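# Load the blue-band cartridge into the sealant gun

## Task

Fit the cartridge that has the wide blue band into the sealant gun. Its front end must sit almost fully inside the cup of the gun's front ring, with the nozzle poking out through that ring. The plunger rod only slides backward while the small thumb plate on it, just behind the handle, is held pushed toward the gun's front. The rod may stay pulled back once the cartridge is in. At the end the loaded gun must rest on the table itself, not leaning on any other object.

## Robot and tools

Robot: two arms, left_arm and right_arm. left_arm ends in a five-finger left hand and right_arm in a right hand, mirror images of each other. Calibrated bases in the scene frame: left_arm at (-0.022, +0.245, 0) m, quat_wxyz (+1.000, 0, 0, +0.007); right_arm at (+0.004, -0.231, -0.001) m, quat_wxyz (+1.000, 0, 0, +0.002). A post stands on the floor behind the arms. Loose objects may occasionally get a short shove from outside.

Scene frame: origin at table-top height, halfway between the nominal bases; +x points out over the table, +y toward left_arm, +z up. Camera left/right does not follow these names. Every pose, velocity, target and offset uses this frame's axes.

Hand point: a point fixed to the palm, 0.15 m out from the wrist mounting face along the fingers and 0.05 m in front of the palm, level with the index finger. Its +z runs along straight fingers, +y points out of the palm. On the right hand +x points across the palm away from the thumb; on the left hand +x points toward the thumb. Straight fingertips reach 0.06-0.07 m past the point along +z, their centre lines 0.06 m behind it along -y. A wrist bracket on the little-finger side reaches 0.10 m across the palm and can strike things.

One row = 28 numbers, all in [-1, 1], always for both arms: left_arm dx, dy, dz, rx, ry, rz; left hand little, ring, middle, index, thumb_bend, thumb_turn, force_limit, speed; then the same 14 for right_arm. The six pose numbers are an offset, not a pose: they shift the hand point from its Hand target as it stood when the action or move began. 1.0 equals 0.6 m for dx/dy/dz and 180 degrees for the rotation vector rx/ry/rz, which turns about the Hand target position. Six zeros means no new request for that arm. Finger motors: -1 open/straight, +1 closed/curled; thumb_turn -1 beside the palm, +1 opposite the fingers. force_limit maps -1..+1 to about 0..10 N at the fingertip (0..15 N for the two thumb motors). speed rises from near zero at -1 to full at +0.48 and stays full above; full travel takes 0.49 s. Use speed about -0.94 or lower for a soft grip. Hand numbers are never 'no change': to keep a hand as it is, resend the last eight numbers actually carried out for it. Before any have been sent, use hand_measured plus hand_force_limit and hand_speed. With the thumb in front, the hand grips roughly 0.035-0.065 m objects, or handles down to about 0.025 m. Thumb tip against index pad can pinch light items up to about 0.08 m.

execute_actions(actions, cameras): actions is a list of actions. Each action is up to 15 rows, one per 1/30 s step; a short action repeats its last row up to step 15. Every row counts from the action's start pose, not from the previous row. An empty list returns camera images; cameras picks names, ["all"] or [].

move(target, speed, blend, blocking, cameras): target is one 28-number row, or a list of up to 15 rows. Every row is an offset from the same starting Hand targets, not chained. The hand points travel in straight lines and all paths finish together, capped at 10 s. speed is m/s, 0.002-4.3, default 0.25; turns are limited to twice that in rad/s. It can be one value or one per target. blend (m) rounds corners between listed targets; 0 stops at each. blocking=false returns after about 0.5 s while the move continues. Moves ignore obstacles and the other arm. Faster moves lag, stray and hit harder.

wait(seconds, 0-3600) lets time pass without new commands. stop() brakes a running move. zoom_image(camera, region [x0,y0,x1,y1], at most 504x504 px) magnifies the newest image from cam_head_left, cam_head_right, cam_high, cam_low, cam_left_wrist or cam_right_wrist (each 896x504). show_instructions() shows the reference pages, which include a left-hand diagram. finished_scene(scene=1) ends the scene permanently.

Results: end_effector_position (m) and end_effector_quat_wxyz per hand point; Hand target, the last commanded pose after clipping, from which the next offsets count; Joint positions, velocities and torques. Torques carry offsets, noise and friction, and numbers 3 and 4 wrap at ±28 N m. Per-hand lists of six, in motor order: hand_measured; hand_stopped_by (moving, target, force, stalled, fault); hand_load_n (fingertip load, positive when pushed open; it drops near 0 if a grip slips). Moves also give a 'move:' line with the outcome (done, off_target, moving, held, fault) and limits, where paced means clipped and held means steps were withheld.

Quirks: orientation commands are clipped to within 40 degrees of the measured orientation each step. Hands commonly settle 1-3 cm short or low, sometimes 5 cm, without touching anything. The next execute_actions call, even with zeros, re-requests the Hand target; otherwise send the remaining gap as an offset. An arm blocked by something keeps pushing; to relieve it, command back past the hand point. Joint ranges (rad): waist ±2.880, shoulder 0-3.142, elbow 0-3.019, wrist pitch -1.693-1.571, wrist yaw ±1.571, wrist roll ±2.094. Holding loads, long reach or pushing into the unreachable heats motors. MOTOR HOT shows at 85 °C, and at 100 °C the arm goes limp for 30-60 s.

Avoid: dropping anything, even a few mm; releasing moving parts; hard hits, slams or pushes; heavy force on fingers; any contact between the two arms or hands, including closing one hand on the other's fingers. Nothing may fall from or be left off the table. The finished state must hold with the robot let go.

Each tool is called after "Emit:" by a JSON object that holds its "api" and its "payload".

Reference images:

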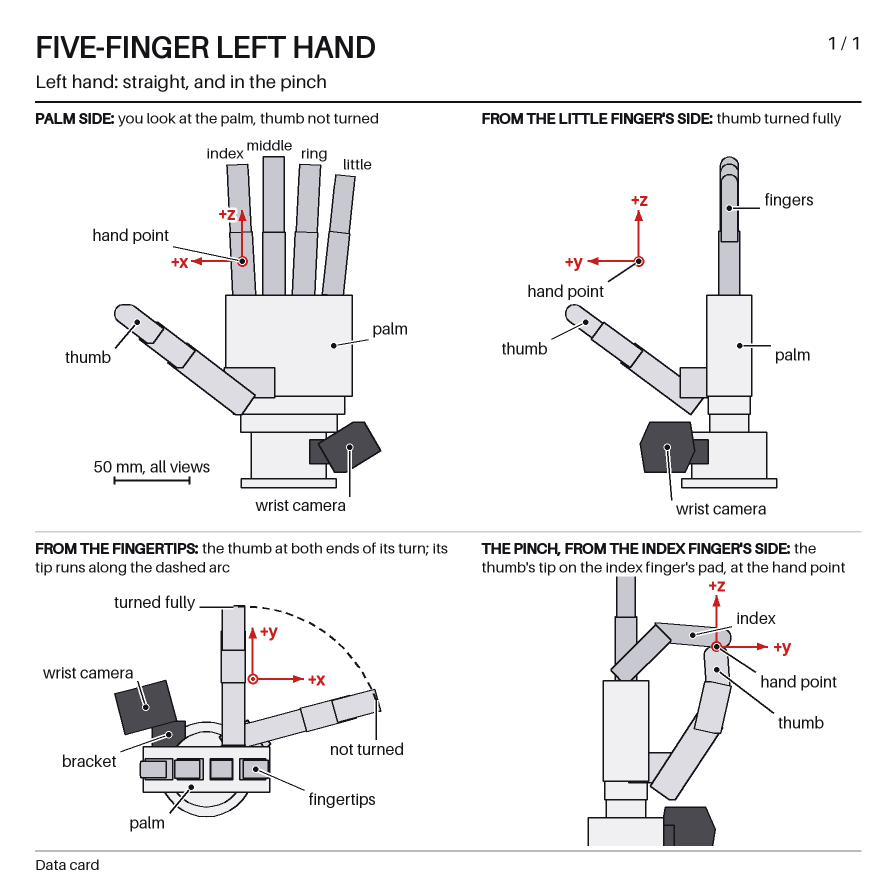

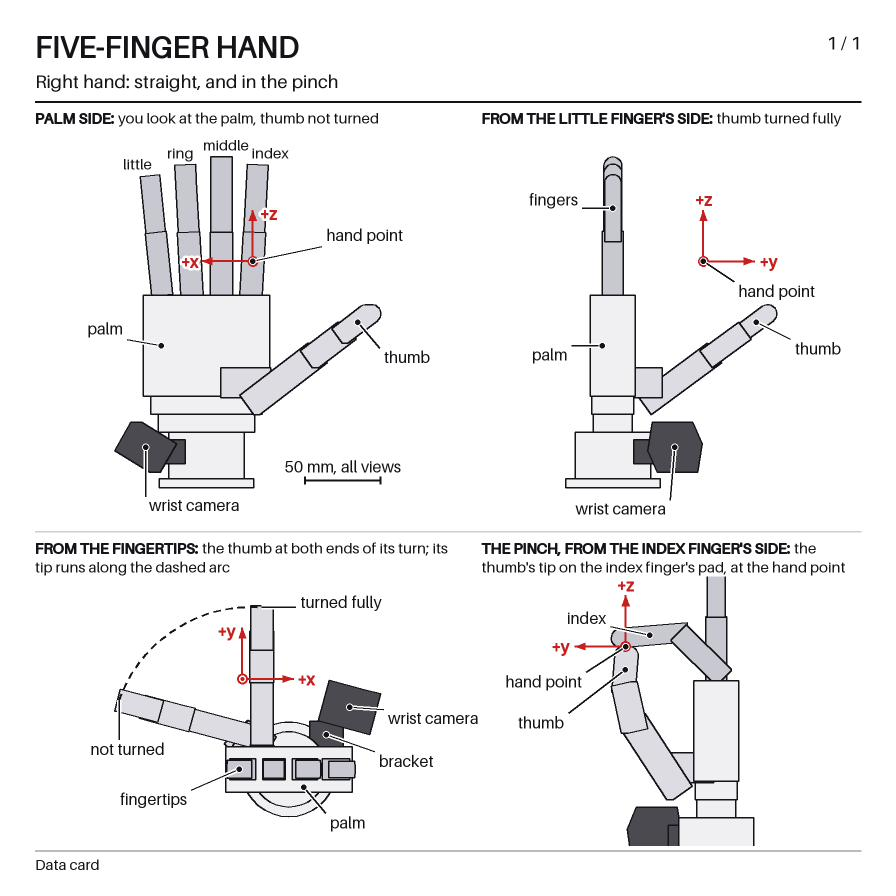

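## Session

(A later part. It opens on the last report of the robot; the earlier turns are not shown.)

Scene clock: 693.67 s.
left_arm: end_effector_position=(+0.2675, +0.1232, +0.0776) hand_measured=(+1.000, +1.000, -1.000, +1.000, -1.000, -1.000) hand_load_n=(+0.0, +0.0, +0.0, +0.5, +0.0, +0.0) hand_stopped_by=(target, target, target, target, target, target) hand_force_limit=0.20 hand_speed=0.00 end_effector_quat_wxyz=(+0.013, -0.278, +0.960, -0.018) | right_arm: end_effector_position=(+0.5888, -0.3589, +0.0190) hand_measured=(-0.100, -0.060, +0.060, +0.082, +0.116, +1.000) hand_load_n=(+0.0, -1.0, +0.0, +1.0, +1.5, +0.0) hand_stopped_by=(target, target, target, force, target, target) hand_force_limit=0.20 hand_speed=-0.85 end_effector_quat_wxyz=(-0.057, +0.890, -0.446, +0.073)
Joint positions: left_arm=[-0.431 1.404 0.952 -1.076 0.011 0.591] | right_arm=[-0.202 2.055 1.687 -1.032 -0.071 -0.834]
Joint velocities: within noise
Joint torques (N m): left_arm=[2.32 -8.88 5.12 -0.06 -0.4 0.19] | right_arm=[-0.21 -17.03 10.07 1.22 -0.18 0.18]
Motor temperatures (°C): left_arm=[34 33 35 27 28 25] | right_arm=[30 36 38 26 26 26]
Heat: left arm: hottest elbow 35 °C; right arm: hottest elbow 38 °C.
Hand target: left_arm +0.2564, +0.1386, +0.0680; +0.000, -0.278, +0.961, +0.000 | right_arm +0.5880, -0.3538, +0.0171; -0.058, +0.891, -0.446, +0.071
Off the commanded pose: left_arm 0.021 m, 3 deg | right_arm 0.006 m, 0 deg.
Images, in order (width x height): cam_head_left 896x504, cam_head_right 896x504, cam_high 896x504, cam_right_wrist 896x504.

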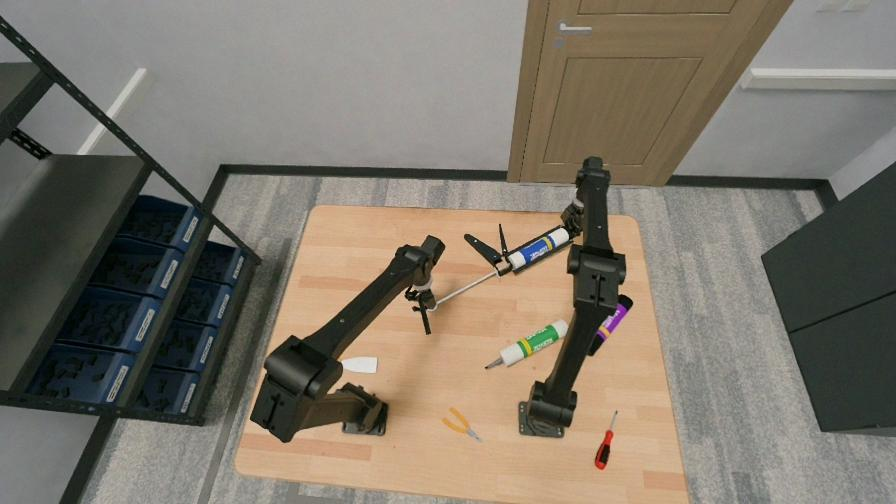

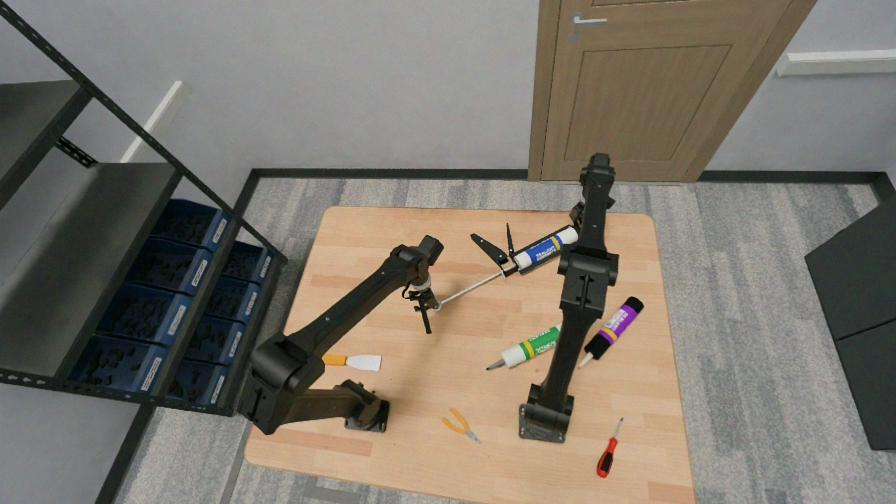

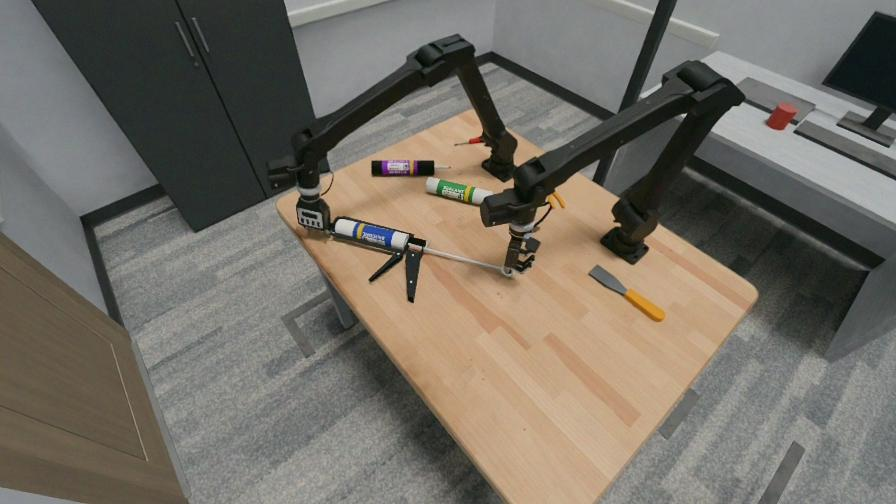

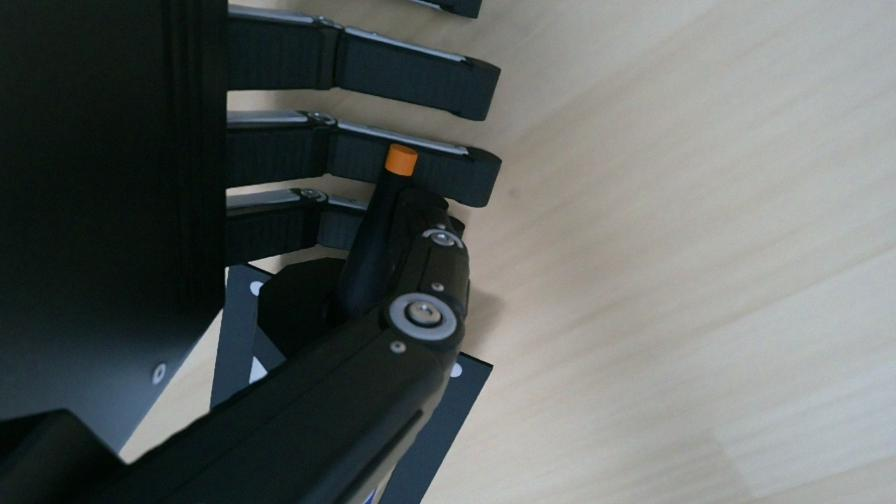

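Emit:
{"api": "execute_actions", "payload": {"actions": [], "cameras": ["cam_low","cam_high"]}}

Emit:
{"api": "zoom_image", "payload": {"camera": "cam_low", "region": [540, 235, 620, 285]}}

Emit:
{"api": "zoom_image", "payload": {"camera": "cam_high", "region": [320, 205, 370, 245]}}

Emit:
{"api": "zoom_image", "payload": {"camera": "cam_high", "region": [385, 220, 425, 252]}}

Scene clock: 694.23 s.
left_arm: end_effector_position=(+0.2675, +0.1232, +0.0776) hand_measured=(+1.000, +1.000, -1.000, +1.000, -1.000, -1.000) hand_load_n=(+0.0, +0.0, +0.0, +0.0, +0.0, +0.0) hand_stopped_by=(target, target, target, target, target, target) hand_force_limit=0.20 hand_speed=0.00 end_effector_quat_wxyz=(+0.013, -0.278, +0.960, -0.018) | right_arm: end_effector_position=(+0.5888, -0.3589, +0.0190) hand_measured=(-0.100, -0.060, +0.060, +0.082, +0.116, +1.000) hand_load_n=(+0.0, -0.5, +0.0, +1.0, +1.0, +0.0) hand_stopped_by=(target, target, target, force, target, target) hand_force_limit=0.20 hand_speed=-0.85 end_effector_quat_wxyz=(-0.057, +0.890, -0.446, +0.073)
Joint positions: left_arm=[-0.431 1.404 0.952 -1.076 0.011 0.591] | right_arm=[-0.202 2.055 1.687 -1.032 -0.071 -0.834]
Joint velocities: within noise
Joint torques (N m): left_arm=[2.32 -8.29 5.03 0.02 -0.36 0.27] | right_arm=[-0.21 -17.03 10.07 1.22 -0.17 0.18]
Motor temperatures (°C): left_arm=[34 33 35 27 28 25] | right_arm=[30 36 38 26 26 26]
Heat: left arm: hottest elbow 35 °C; right arm: hottest elbow 38 °C.
Hand target: left_arm +0.2564, +0.1386, +0.0680; +0.000, -0.278, +0.961, +0.000 | right_arm +0.5880, -0.3538, +0.0171; -0.058, +0.891, -0.446, +0.071
Off the commanded pose: left_arm 0.021 m, 3 deg | right_arm 0.006 m, 0 deg.
Images, in order (width x height): cam_high 896x504, cam_low 896x504.

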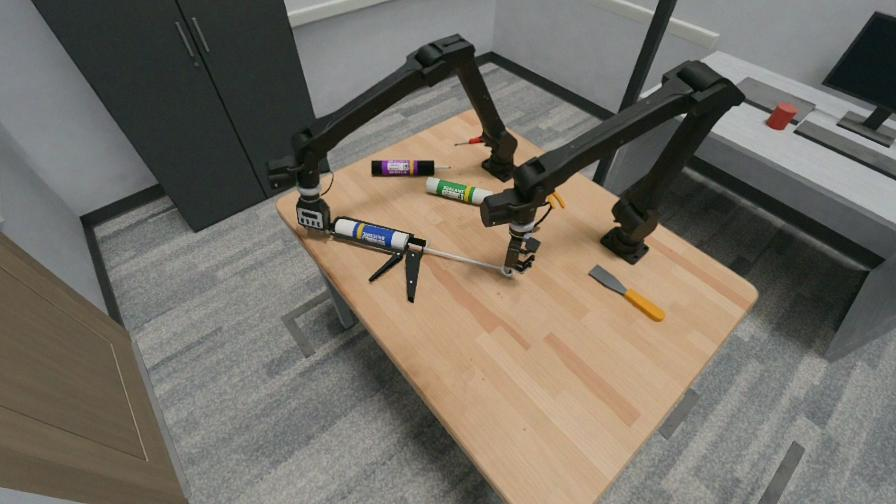

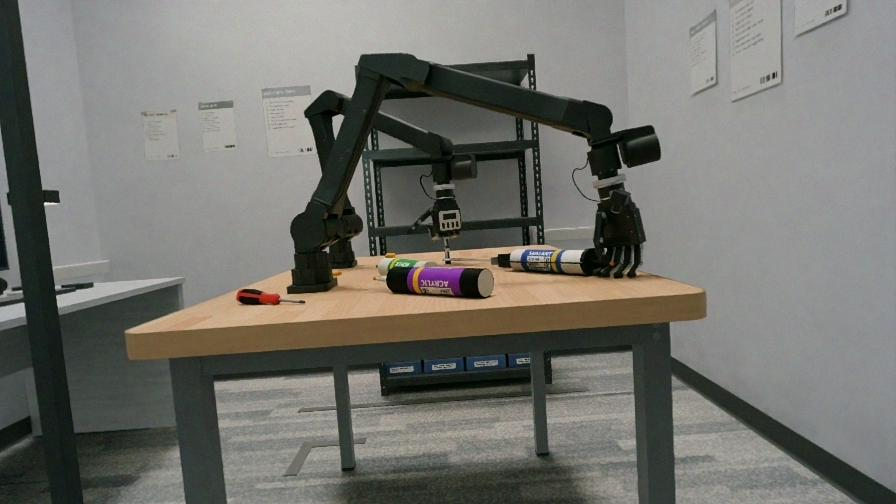

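Scaled by 6.300 from the camera's image (finer frame: 1280x720).

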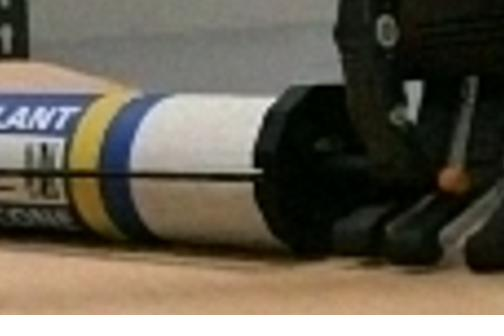

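Scaled by 10.080 from the camera's image (finer frame: 1280x720).

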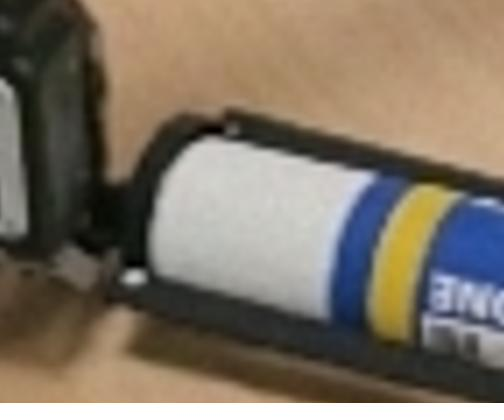

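Scaled by 12.600 from the camera's image (finer frame: 1280x720).

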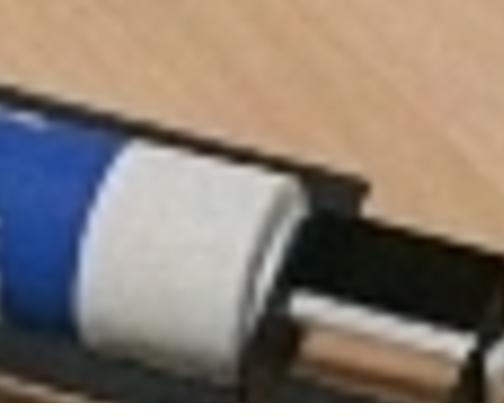

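Emit:
{"api": "execute_actions", "payload": {"actions": [[[0,0,0,0,0,0,1,1,-1,1,-1,-1,0.2,0,0,0,0,0,0,0,-0.1,-0.06,0.06,0.082,0.05,1,0.2,-0.85]],[[0,0,0,0,0,0,1,1,-1,1,-1,-1,0.2,0,0,0,0,0,0,0,-0.1,-0.06,0.06,0.082,0.05,1,0.2,-0.85]]], "cameras": ["cam_right_wrist","cam_low","cam_high"]}}

Emit:
{"api": "zoom_image", "payload": {"camera": "cam_right_wrist", "region": [250, 220, 430, 400]}}

Emit:
{"api": "zoom_image", "payload": {"camera": "cam_low", "region": [540, 235, 620, 285]}}

Scene clock: 695.80 s.
left_arm: end_effector_position=(+0.2676, +0.1234, +0.0776) hand_measured=(+1.000, +1.000, -1.000, +1.000, -1.000, -1.000) hand_load_n=(+0.0, +0.0, +0.0, +0.0, +0.0, +0.0) hand_stopped_by=(target, target, target, target, target, target) hand_force_limit=0.20 hand_speed=0.00 end_effector_quat_wxyz=(+0.013, -0.278, +0.960, -0.018) | right_arm: end_effector_position=(+0.5888, -0.3589, +0.0190) hand_measured=(-0.100, -0.060, +0.060, +0.082, +0.050, +1.000) hand_load_n=(+0.0, -0.5, +0.0, +1.0, +0.0, +0.0) hand_stopped_by=(target, target, target, target, target, target) hand_force_limit=0.20 hand_speed=-0.85 end_effector_quat_wxyz=(-0.057, +0.890, -0.446, +0.073)
Joint positions: left_arm=[-0.43 1.404 0.952 -1.076 0.011 0.591] | right_arm=[-0.202 2.055 1.687 -1.032 -0.071 -0.834]
Joint torques (N m): left_arm=[2.55 -7.88 5.08 -0.1 -0.4 0.2] | right_arm=[-0.21 -16.97 10.06 1.22 -0.17 0.18]
Heat: left arm: hottest elbow 35 °C; right arm: hottest elbow 38 °C.
Hand target: left_arm +0.2563, +0.1385, +0.0680; +0.000, -0.278, +0.961, +0.000 | right_arm +0.5880, -0.3538, +0.0171; -0.058, +0.891, -0.446, +0.071
Off the commanded pose: left_arm 0.021 m, 3 deg | right_arm 0.006 m, 0 deg.
Step readings (end_effector_position of left_arm | right_arm):
0: (+0.2675, +0.1232, +0.0776) | (+0.5888, -0.3589, +0.0190)
1: (+0.2675, +0.1232, +0.0776) | (+0.5888, -0.3589, +0.0190)
2: (+0.2675, +0.1232, +0.0776) | (+0.5888, -0.3589, +0.0190)
4: (+0.2675, +0.1232, +0.0776) | (+0.5888, -0.3589, +0.0190)
8: (+0.2676, +0.1233, +0.0776) | (+0.5888, -0.3589, +0.0190)
15: (+0.2676, +0.1234, +0.0776) | (+0.5888, -0.3589, +0.0190)
16: (+0.2676, +0.1234, +0.0776) | (+0.5888, -0.3589, +0.0190)
17: (+0.2676, +0.1234, +0.0776) | (+0.5888, -0.3589, +0.0190)
19: (+0.2676, +0.1234, +0.0776) | (+0.5888, -0.3589, +0.0190)
23: (+0.2676, +0.1234, +0.0776) | (+0.5888, -0.3589, +0.0190)
30: (+0.2676, +0.1234, +0.0776) | (+0.5888, -0.3589, +0.0190)
Images, in order (width x height): cam_high 896x504, cam_low 896x504, cam_right_wrist 896x504.

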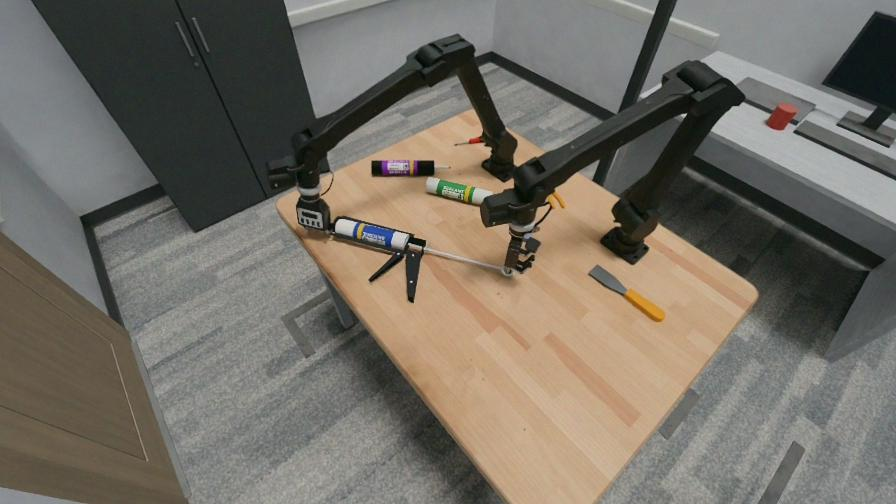

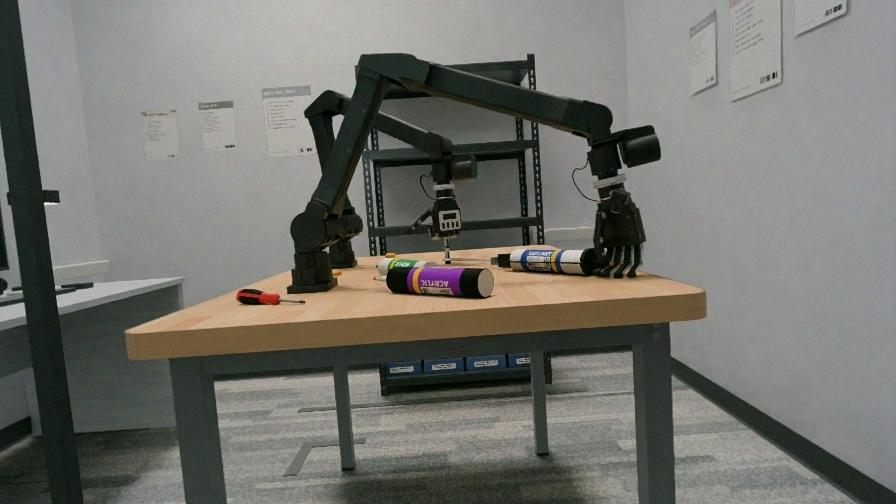

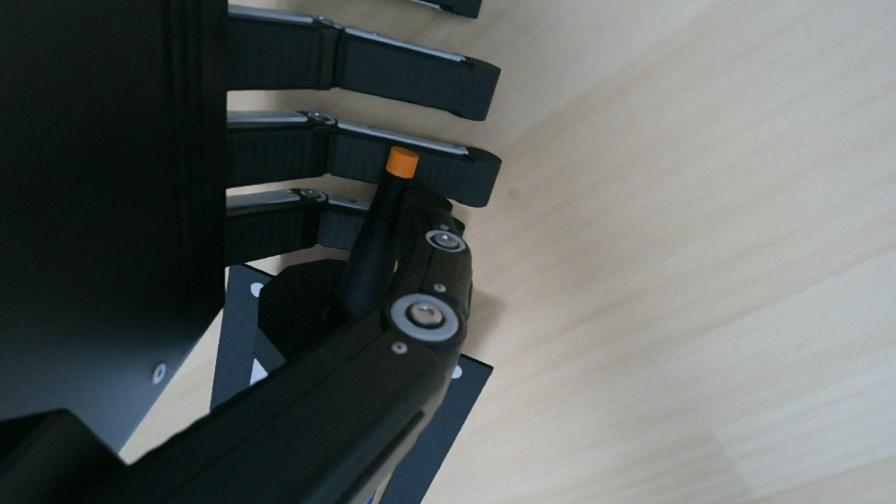

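Scaled by 2.800 from the camera's image (finer frame: 1280x720).

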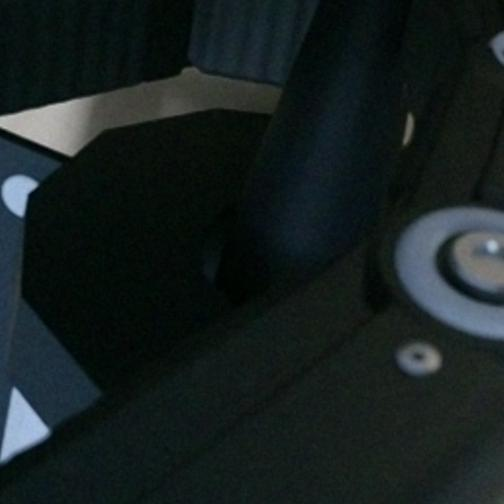

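Scaled by 6.300 from the camera's image (finer frame: 1280x720).

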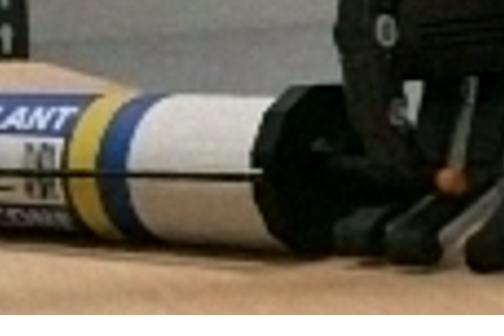

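Emit:
{"api": "execute_actions", "payload": {"actions": [[[0,0,0,0,0,0,1,1,-1,1,-1,-1,0.2,0,0,0,0,0,0,0,-0.1,-0.06,0.06,0.082,0.1,1,0,-0.8]],[[0,0,0,0,0,0,1,1,-1,1,-1,-1,0.2,0,-0.004,-0.003,0,0,0,0,-0.1,-0.06,0.06,0.082,0.1,1,0,-0.8]],[[0,0,0,0,0,0,1,1,-1,1,-1,-1,0.2,0,-0.008,-0.006,0,0,0,0,-0.1,-0.06,0.06,0.082,0.1,1,0,-0.8]]], "cameras": ["cam_right_wrist"]}}

Emit:
{"api": "zoom_image", "payload": {"camera": "cam_right_wrist", "region": [250, 220, 430, 400]}}

Scene clock: 697.77 s.
left_arm: end_effector_position=(+0.2674, +0.1239, +0.0776) hand_measured=(+1.000, +1.000, -1.000, +1.000, -1.000, -1.000) hand_load_n=(+0.0, +0.5, +0.0, +0.0, +0.0, +0.0) hand_stopped_by=(target, target, target, target, target, target) hand_force_limit=0.20 hand_speed=0.00 end_effector_quat_wxyz=(+0.013, -0.278, +0.960, -0.018) | right_arm: end_effector_position=(+0.5869, -0.3584, +0.0182) hand_measured=(-0.100, -0.060, +0.060, +0.082, +0.100, +1.000) hand_load_n=(+0.0, -1.0, +0.0, +1.0, +0.5, +0.0) hand_stopped_by=(target, target, target, target, target, target) hand_force_limit=0.00 hand_speed=-0.80 end_effector_quat_wxyz=(-0.058, +0.890, -0.446, +0.074)
Joint positions: left_arm=[-0.429 1.403 0.951 -1.076 0.011 0.592] | right_arm=[-0.202 2.048 1.674 -1.022 -0.072 -0.834]
Joint torques (N m): left_arm=[2.32 -8 5.12 -0.08 -0.37 0.23] | right_arm=[-1.14 -17.49 9.01 1.18 -0.24 0.08]
Heat: left arm: hottest elbow 35 °C; right arm: hottest elbow 38 °C.
Hand target: left_arm +0.2564, +0.1385, +0.0680; +0.000, -0.278, +0.961, +0.000 | right_arm +0.5808, -0.3591, +0.0171; -0.058, +0.891, -0.445, +0.071
Off the commanded pose: left_arm 0.021 m, 3 deg | right_arm 0.006 m, 0 deg.
Step readings (end_effector_position of left_arm | right_arm):
0: (+0.2676, +0.1234, +0.0776) | (+0.5888, -0.3589, +0.0190)
1: (+0.2676, +0.1234, +0.0776) | (+0.5888, -0.3589, +0.0190)
2: (+0.2676, +0.1234, +0.0776) | (+0.5888, -0.3589, +0.0190)
4: (+0.2676, +0.1234, +0.0776) | (+0.5888, -0.3589, +0.0190)
8: (+0.2676, +0.1234, +0.0776) | (+0.5888, -0.3589, +0.0190)
15: (+0.2676, +0.1234, +0.0776) | (+0.5888, -0.3589, +0.0190)
16: (+0.2676, +0.1234, +0.0776) | (+0.5888, -0.3589, +0.0190)
17: (+0.2676, +0.1234, +0.0776) | (+0.5888, -0.3589, +0.0190)
19: (+0.2676, +0.1234, +0.0776) | (+0.5885, -0.3588, +0.0188)
23: (+0.2676, +0.1234, +0.0776) | (+0.5885, -0.3588, +0.0188)
30: (+0.2676, +0.1234, +0.0776) | (+0.5885, -0.3588, +0.0188)
31: (+0.2676, +0.1234, +0.0776) | (+0.5885, -0.3588, +0.0188)
32: (+0.2676, +0.1234, +0.0776) | (+0.5883, -0.3588, +0.0184)
34: (+0.2676, +0.1234, +0.0776) | (+0.5882, -0.3587, +0.0184)
38: (+0.2674, +0.1237, +0.0775) | (+0.5874, -0.3585, +0.0184)
45: (+0.2674, +0.1239, +0.0776) | (+0.5869, -0.3584, +0.0182)

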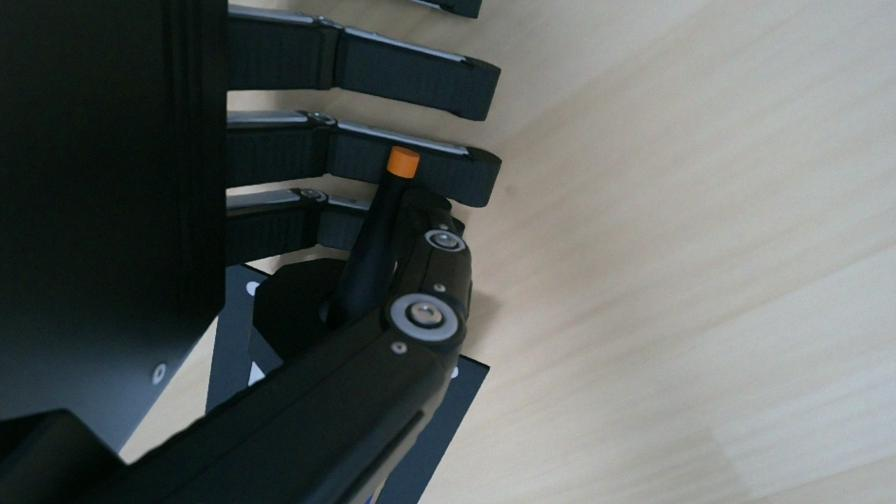

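Scaled by 2.800 from the camera's image (finer frame: 1280x720).

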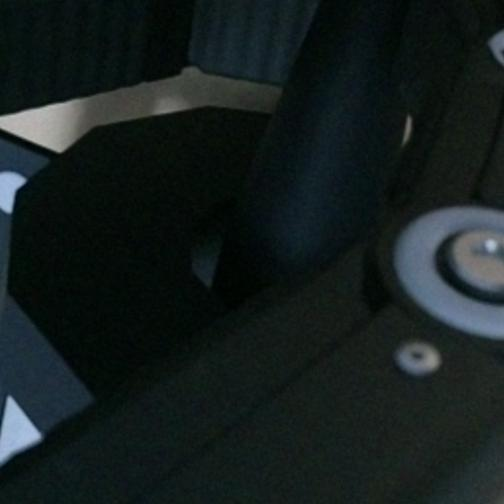

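Emit:
{"api": "execute_actions", "payload": {"actions": [[[0,0,0,0,0,0,1,1,-1,1,-1,-1,0.2,0,-0.004,-0.003,0,0,0,0,-0.1,-0.06,0.06,0.082,0.13,1,0,-0.8]],[[0,0,0,0,0,0,1,1,-1,1,-1,-1,0.2,0,0,0,0,0,0,0,-0.1,-0.06,0.06,0.09,0.14,1,0.1,-0.8]]], "cameras": ["cam_right_wrist","cam_low"]}}

Emit:
{"api": "zoom_image", "payload": {"camera": "cam_right_wrist", "region": [250, 220, 430, 400]}}

Emit:
{"api": "zoom_image", "payload": {"camera": "cam_low", "region": [540, 235, 620, 285]}}

Scene clock: 699.17 s.
left_arm: end_effector_position=(+0.2674, +0.1240, +0.0776) hand_measured=(+1.000, +1.000, -1.000, +1.000, -1.000, -1.000) hand_load_n=(+0.0, +0.0, +0.0, +0.0, +0.0, +0.0) hand_stopped_by=(target, target, target, target, target, target) hand_force_limit=0.20 hand_speed=0.00 end_effector_quat_wxyz=(+0.013, -0.278, +0.960, -0.018) | right_arm: end_effector_position=(+0.5857, -0.3582, +0.0182) hand_measured=(-0.100, -0.060, +0.060, +0.090, +0.138, +1.000) hand_load_n=(+0.0, -1.0, +0.0, +2.0, +2.0, +0.0) hand_stopped_by=(target, target, target, target, target, target) hand_force_limit=0.10 hand_speed=-0.80 end_effector_quat_wxyz=(-0.058, +0.890, -0.445, +0.075)
Joint positions: left_arm=[-0.429 1.403 0.951 -1.076 0.011 0.593] | right_arm=[-0.202 2.044 1.667 -1.017 -0.072 -0.835]
Joint torques (N m): left_arm=[2.9 -8.76 5.09 -0.16 -0.4 0.18] | right_arm=[-1.44 -17.49 8.96 1.09 -0.27 0.06]
Heat: left arm: hottest elbow 35 °C; right arm: hottest elbow 38 °C.
Hand target: left_arm +0.2564, +0.1385, +0.0680; +0.000, -0.278, +0.961, +0.000 | right_arm +0.5785, -0.3609, +0.0171; -0.058, +0.891, -0.445, +0.071
Off the commanded pose: left_arm 0.021 m, 3 deg | right_arm 0.008 m, 0 deg.
Step readings (end_effector_position of left_arm | right_arm):
0: (+0.2674, +0.1239, +0.0776) | (+0.5869, -0.3584, +0.0182)
1: (+0.2674, +0.1239, +0.0776) | (+0.5869, -0.3584, +0.0182)
2: (+0.2674, +0.1239, +0.0776) | (+0.5868, -0.3584, +0.0181)
4: (+0.2674, +0.1239, +0.0776) | (+0.5867, -0.3584, +0.0181)
8: (+0.2674, +0.1240, +0.0776) | (+0.5858, -0.3582, +0.0182)
15: (+0.2674, +0.1240, +0.0776) | (+0.5857, -0.3582, +0.0182)
16: (+0.2674, +0.1240, +0.0776) | (+0.5857, -0.3582, +0.0182)
17: (+0.2674, +0.1240, +0.0776) | (+0.5857, -0.3582, +0.0182)
19: (+0.2674, +0.1240, +0.0776) | (+0.5857, -0.3582, +0.0182)
23: (+0.2674, +0.1240, +0.0776) | (+0.5857, -0.3582, +0.0182)
30: (+0.2674, +0.1240, +0.0776) | (+0.5857, -0.3582, +0.0182)
Images, in order (width x height): cam_low 896x504, cam_right_wrist 896x504.

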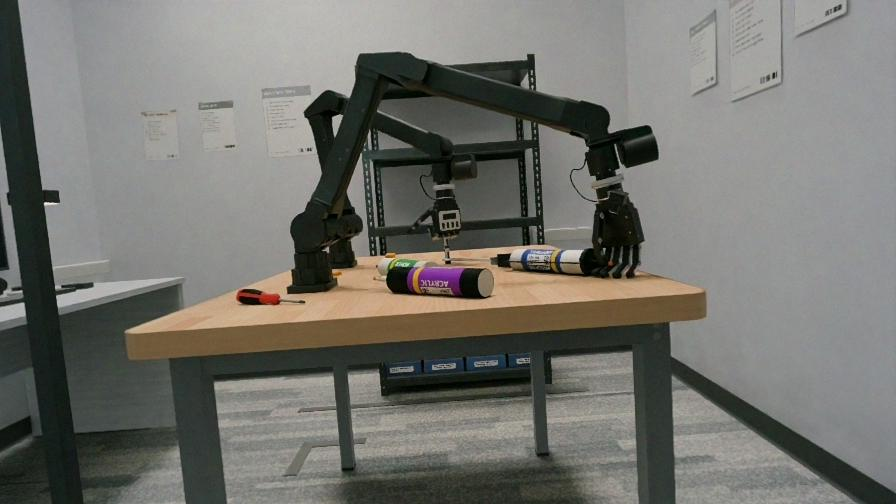

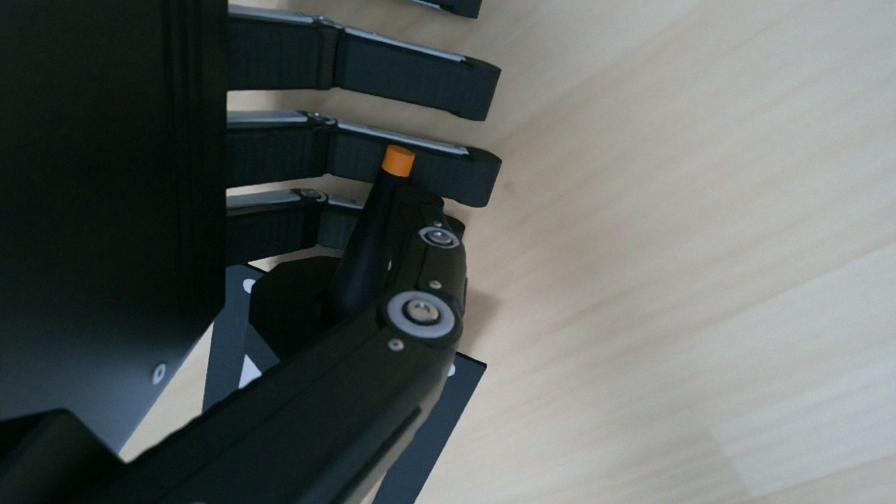

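Scaled by 2.800 from the camera's image (finer frame: 1280x720).

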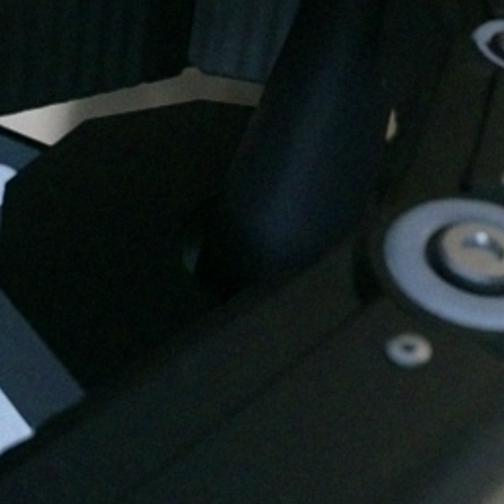

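Scaled by 6.300 from the camera's image (finer frame: 1280x720).

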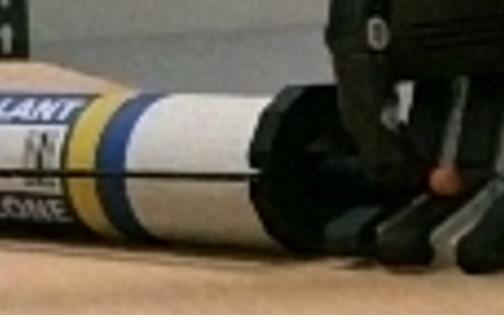

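Emit:
{"api": "execute_actions", "payload": {"actions": [[[0,0,0,0,0,0,1,1,-1,1,-1,-1,0.2,0,-0.004,-0.003,0,0,0,0,-0.1,-0.06,0.06,0.09,0.14,1,0.1,-0.8]],[[0,0,0,0,0,0,1,1,-1,1,-1,-1,0.2,0,-0.003,-0.003,0,0,0,0,-0.1,-0.06,0.06,0.09,0.14,1,0.1,-0.8]]], "cameras": ["cam_right_wrist","cam_low"]}}

Emit:
{"api": "zoom_image", "payload": {"camera": "cam_right_wrist", "region": [250, 220, 430, 400]}}

Emit:
{"api": "zoom_image", "payload": {"camera": "cam_low", "region": [540, 235, 620, 285]}}

Scene clock: 700.53 s.
left_arm: end_effector_position=(+0.2674, +0.1240, +0.0776) hand_measured=(+1.000, +1.000, -1.000, +1.000, -1.000, -1.000) hand_load_n=(+0.0, +0.0, +0.0, +0.0, +0.0, +0.0) hand_stopped_by=(target, target, target, target, target, target) hand_force_limit=0.20 hand_speed=0.00 end_effector_quat_wxyz=(+0.013, -0.278, +0.960, -0.018) | right_arm: end_effector_position=(+0.5826, -0.3592, +0.0181) hand_measured=(-0.100, -0.060, +0.060, +0.090, +0.138, +1.000) hand_load_n=(+0.0, -1.0, +0.0, +2.5, +2.0, +0.0) hand_stopped_by=(target, target, target, target, target, target) hand_force_limit=0.10 hand_speed=-0.80 end_effector_quat_wxyz=(-0.058, +0.891, -0.444, +0.076)
Joint positions: left_arm=[-0.429 1.403 0.951 -1.076 0.011 0.593] | right_arm=[-0.204 2.036 1.653 -1.011 -0.072 -0.84]
Joint torques (N m): left_arm=[2.49 -8.47 4.97 -0.18 -0.37 0.18] | right_arm=[-1.85 -17.38 8.92 1.05 -0.29 0.03]
Heat: left arm: hottest elbow 35 °C; right arm: hottest elbow 38 °C.
Hand target: left_arm +0.2564, +0.1385, +0.0680; +0.000, -0.278, +0.961, +0.000 | right_arm +0.5743, -0.3647, +0.0171; -0.058, +0.891, -0.445, +0.072
Off the commanded pose: left_arm 0.021 m, 3 deg | right_arm 0.010 m, 1 deg.
Step readings (end_effector_position of left_arm | right_arm):
0: (+0.2674, +0.1240, +0.0776) | (+0.5857, -0.3582, +0.0182)
1: (+0.2674, +0.1240, +0.0776) | (+0.5857, -0.3582, +0.0182)
2: (+0.2674, +0.1240, +0.0776) | (+0.5856, -0.3582, +0.0180)
4: (+0.2674, +0.1240, +0.0776) | (+0.5854, -0.3582, +0.0181)
8: (+0.2674, +0.1240, +0.0776) | (+0.5845, -0.3586, +0.0181)
15: (+0.2674, +0.1240, +0.0776) | (+0.5842, -0.3586, +0.0181)
16: (+0.2674, +0.1240, +0.0776) | (+0.5842, -0.3586, +0.0181)
17: (+0.2674, +0.1240, +0.0776) | (+0.5841, -0.3586, +0.0180)
19: (+0.2674, +0.1240, +0.0776) | (+0.5838, -0.3585, +0.0180)
23: (+0.2674, +0.1240, +0.0776) | (+0.5827, -0.3591, +0.0180)
30: (+0.2674, +0.1240, +0.0776) | (+0.5826, -0.3592, +0.0181)
Images, in order (width x height): cam_low 896x504, cam_right_wrist 896x504.

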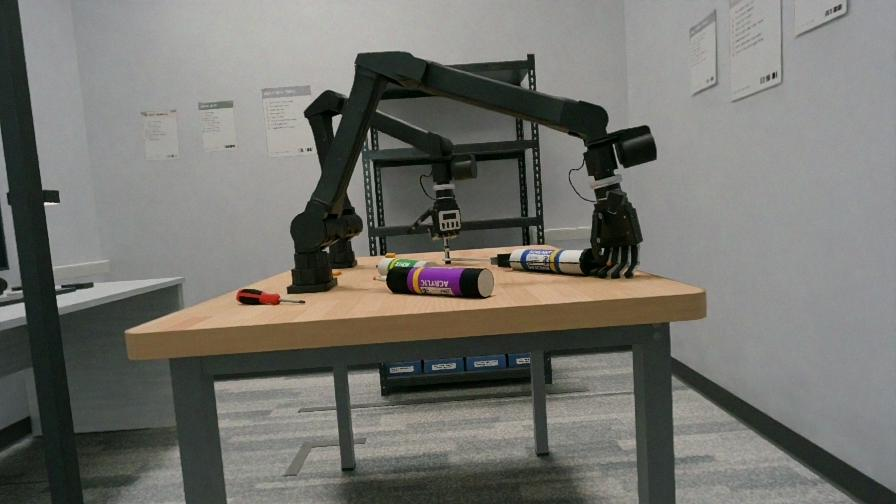

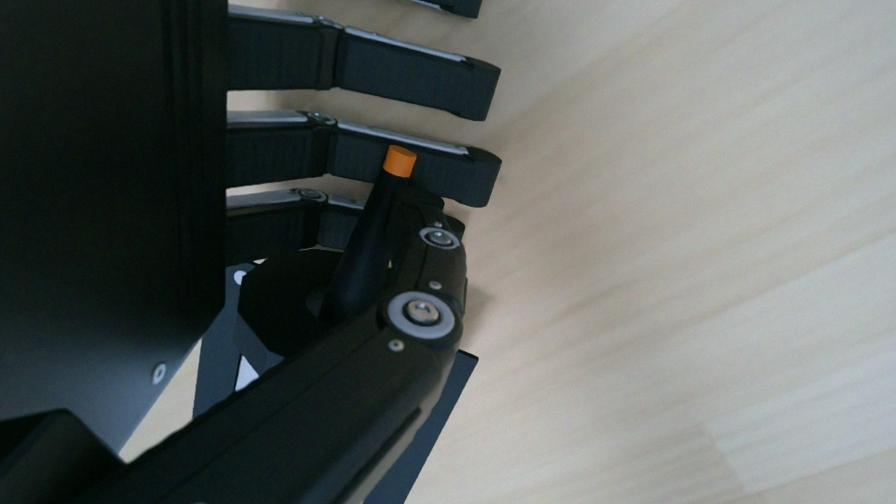

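Scaled by 2.800 from the camera's image (finer frame: 1280x720).

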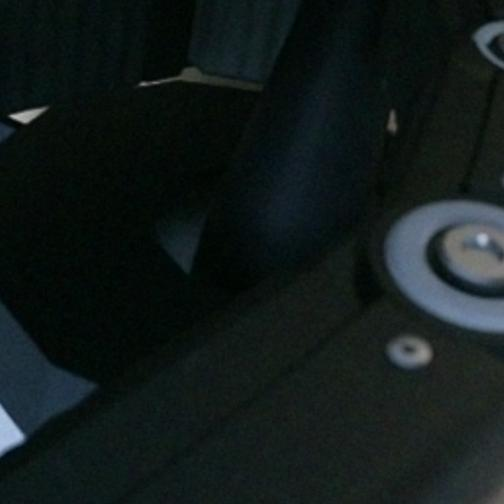

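Scaled by 6.300 from the camera's image (finer frame: 1280x720).

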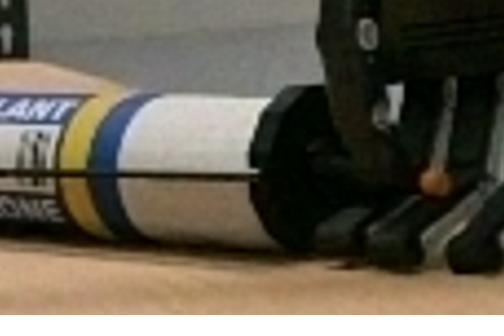

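Emit:
{"api": "move", "payload": {"target": [-0.009,0.0145,0,0,0,0,1,1,-1,1,-1,-1,0.2,0,0,0,0,0,0,0,-0.1,-0.06,0.06,0.09,0.15,1,0.1,-0.8], "speed": 0.03, "cameras": ["cam_right_wrist","cam_low","cam_high"]}}

Emit:
{"api": "zoom_image", "payload": {"camera": "cam_high", "region": [370, 220, 430, 268]}}

Emit:
{"api": "zoom_image", "payload": {"camera": "cam_low", "region": [540, 235, 620, 285]}}

Emit:
{"api": "zoom_image", "payload": {"camera": "cam_right_wrist", "region": [250, 220, 430, 400]}}

Scene clock: 701.60 s.
left_arm: end_effector_position=(+0.2624, +0.1329, +0.0775) hand_measured=(+1.000, +1.000, -1.000, +1.000, -1.000, -1.000) hand_load_n=(+0.0, +0.0, +0.0, +0.0, +0.0, +0.0) hand_stopped_by=(target, target, target, target, target, target) hand_force_limit=0.20 hand_speed=0.00 end_effector_quat_wxyz=(+0.013, -0.278, +0.960, -0.018) | right_arm: end_effector_position=(+0.5819, -0.3589, +0.0184) hand_measured=(-0.100, -0.060, +0.060, +0.090, +0.148, +1.000) hand_load_n=(+0.0, -1.0, +0.0, +0.5, +0.0, +0.0) hand_stopped_by=(target, target, target, target, target, target) hand_force_limit=0.10 hand_speed=-0.80 end_effector_quat_wxyz=(-0.058, +0.891, -0.444, +0.076)
Joint positions: left_arm=[-0.412 1.382 0.93 -1.075 0.011 0.608] | right_arm=[-0.204 2.034 1.651 -1.011 -0.073 -0.84]
Joint torques (N m): left_arm=[2.2 -8.06 4.97 -0.02 -0.41 0.2] | right_arm=[-1.85 -17.2 9.11 1.05 -0.26 0.04]
Heat: left arm: hottest elbow 35 °C; right arm: hottest elbow 38 °C.
Hand target: left_arm +0.2509, +0.1472, +0.0680; +0.000, -0.278, +0.961, +0.000 | right_arm +0.5743, -0.3647, +0.0172; -0.058, +0.891, -0.445, +0.072
Off the commanded pose: left_arm 0.021 m, 3 deg | right_arm 0.010 m, 0 deg.
move: off_target (left_arm)
Images, in order (width x height): cam_high 896x504, cam_low 896x504, cam_right_wrist 896x504.

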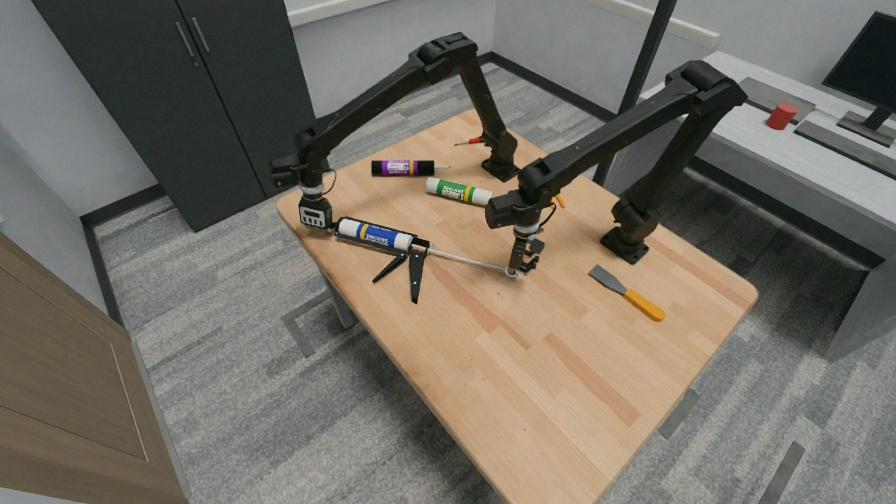

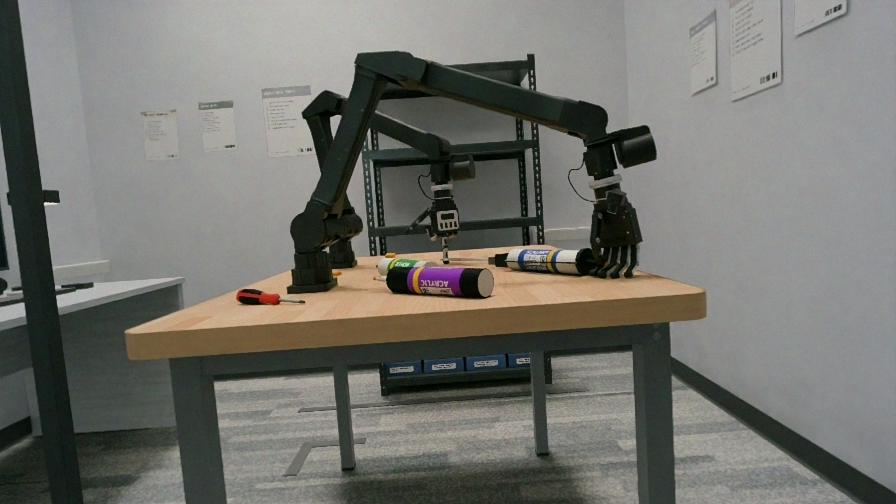

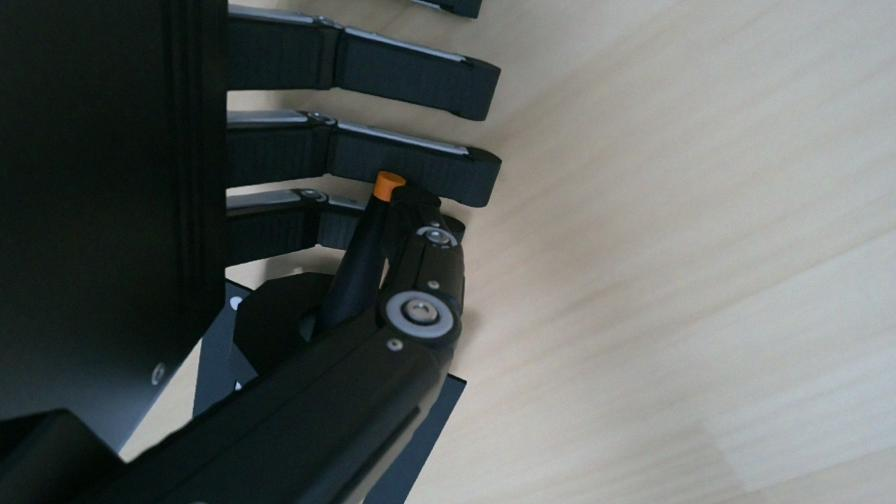

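Scaled by 8.400 from the camera's image (finer frame: 1280x720).

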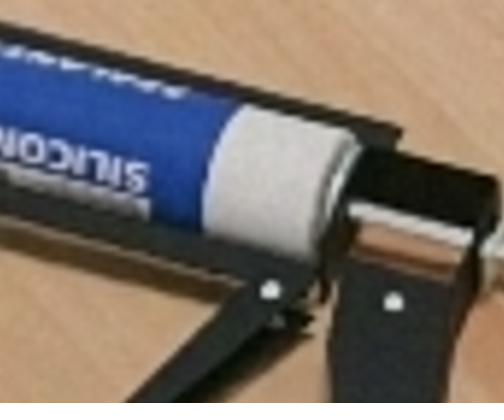

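Scaled by 6.300 from the camera's image (finer frame: 1280x720).

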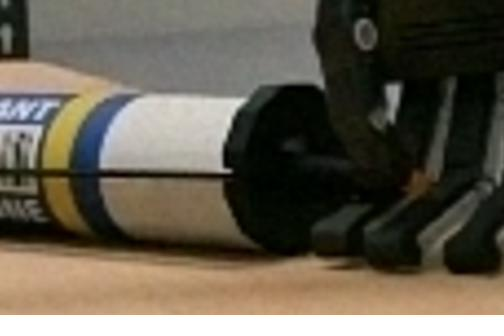

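Scaled by 2.800 from the camera's image (finer frame: 1280x720).

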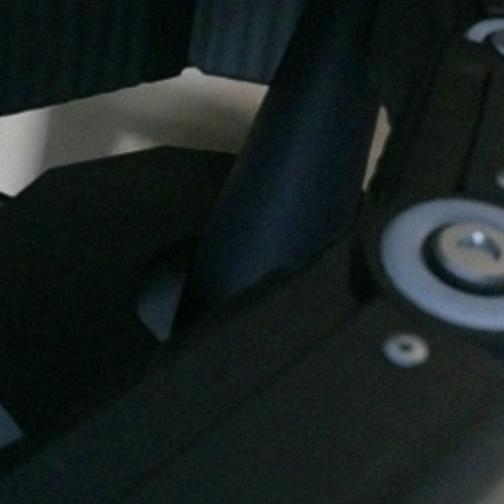

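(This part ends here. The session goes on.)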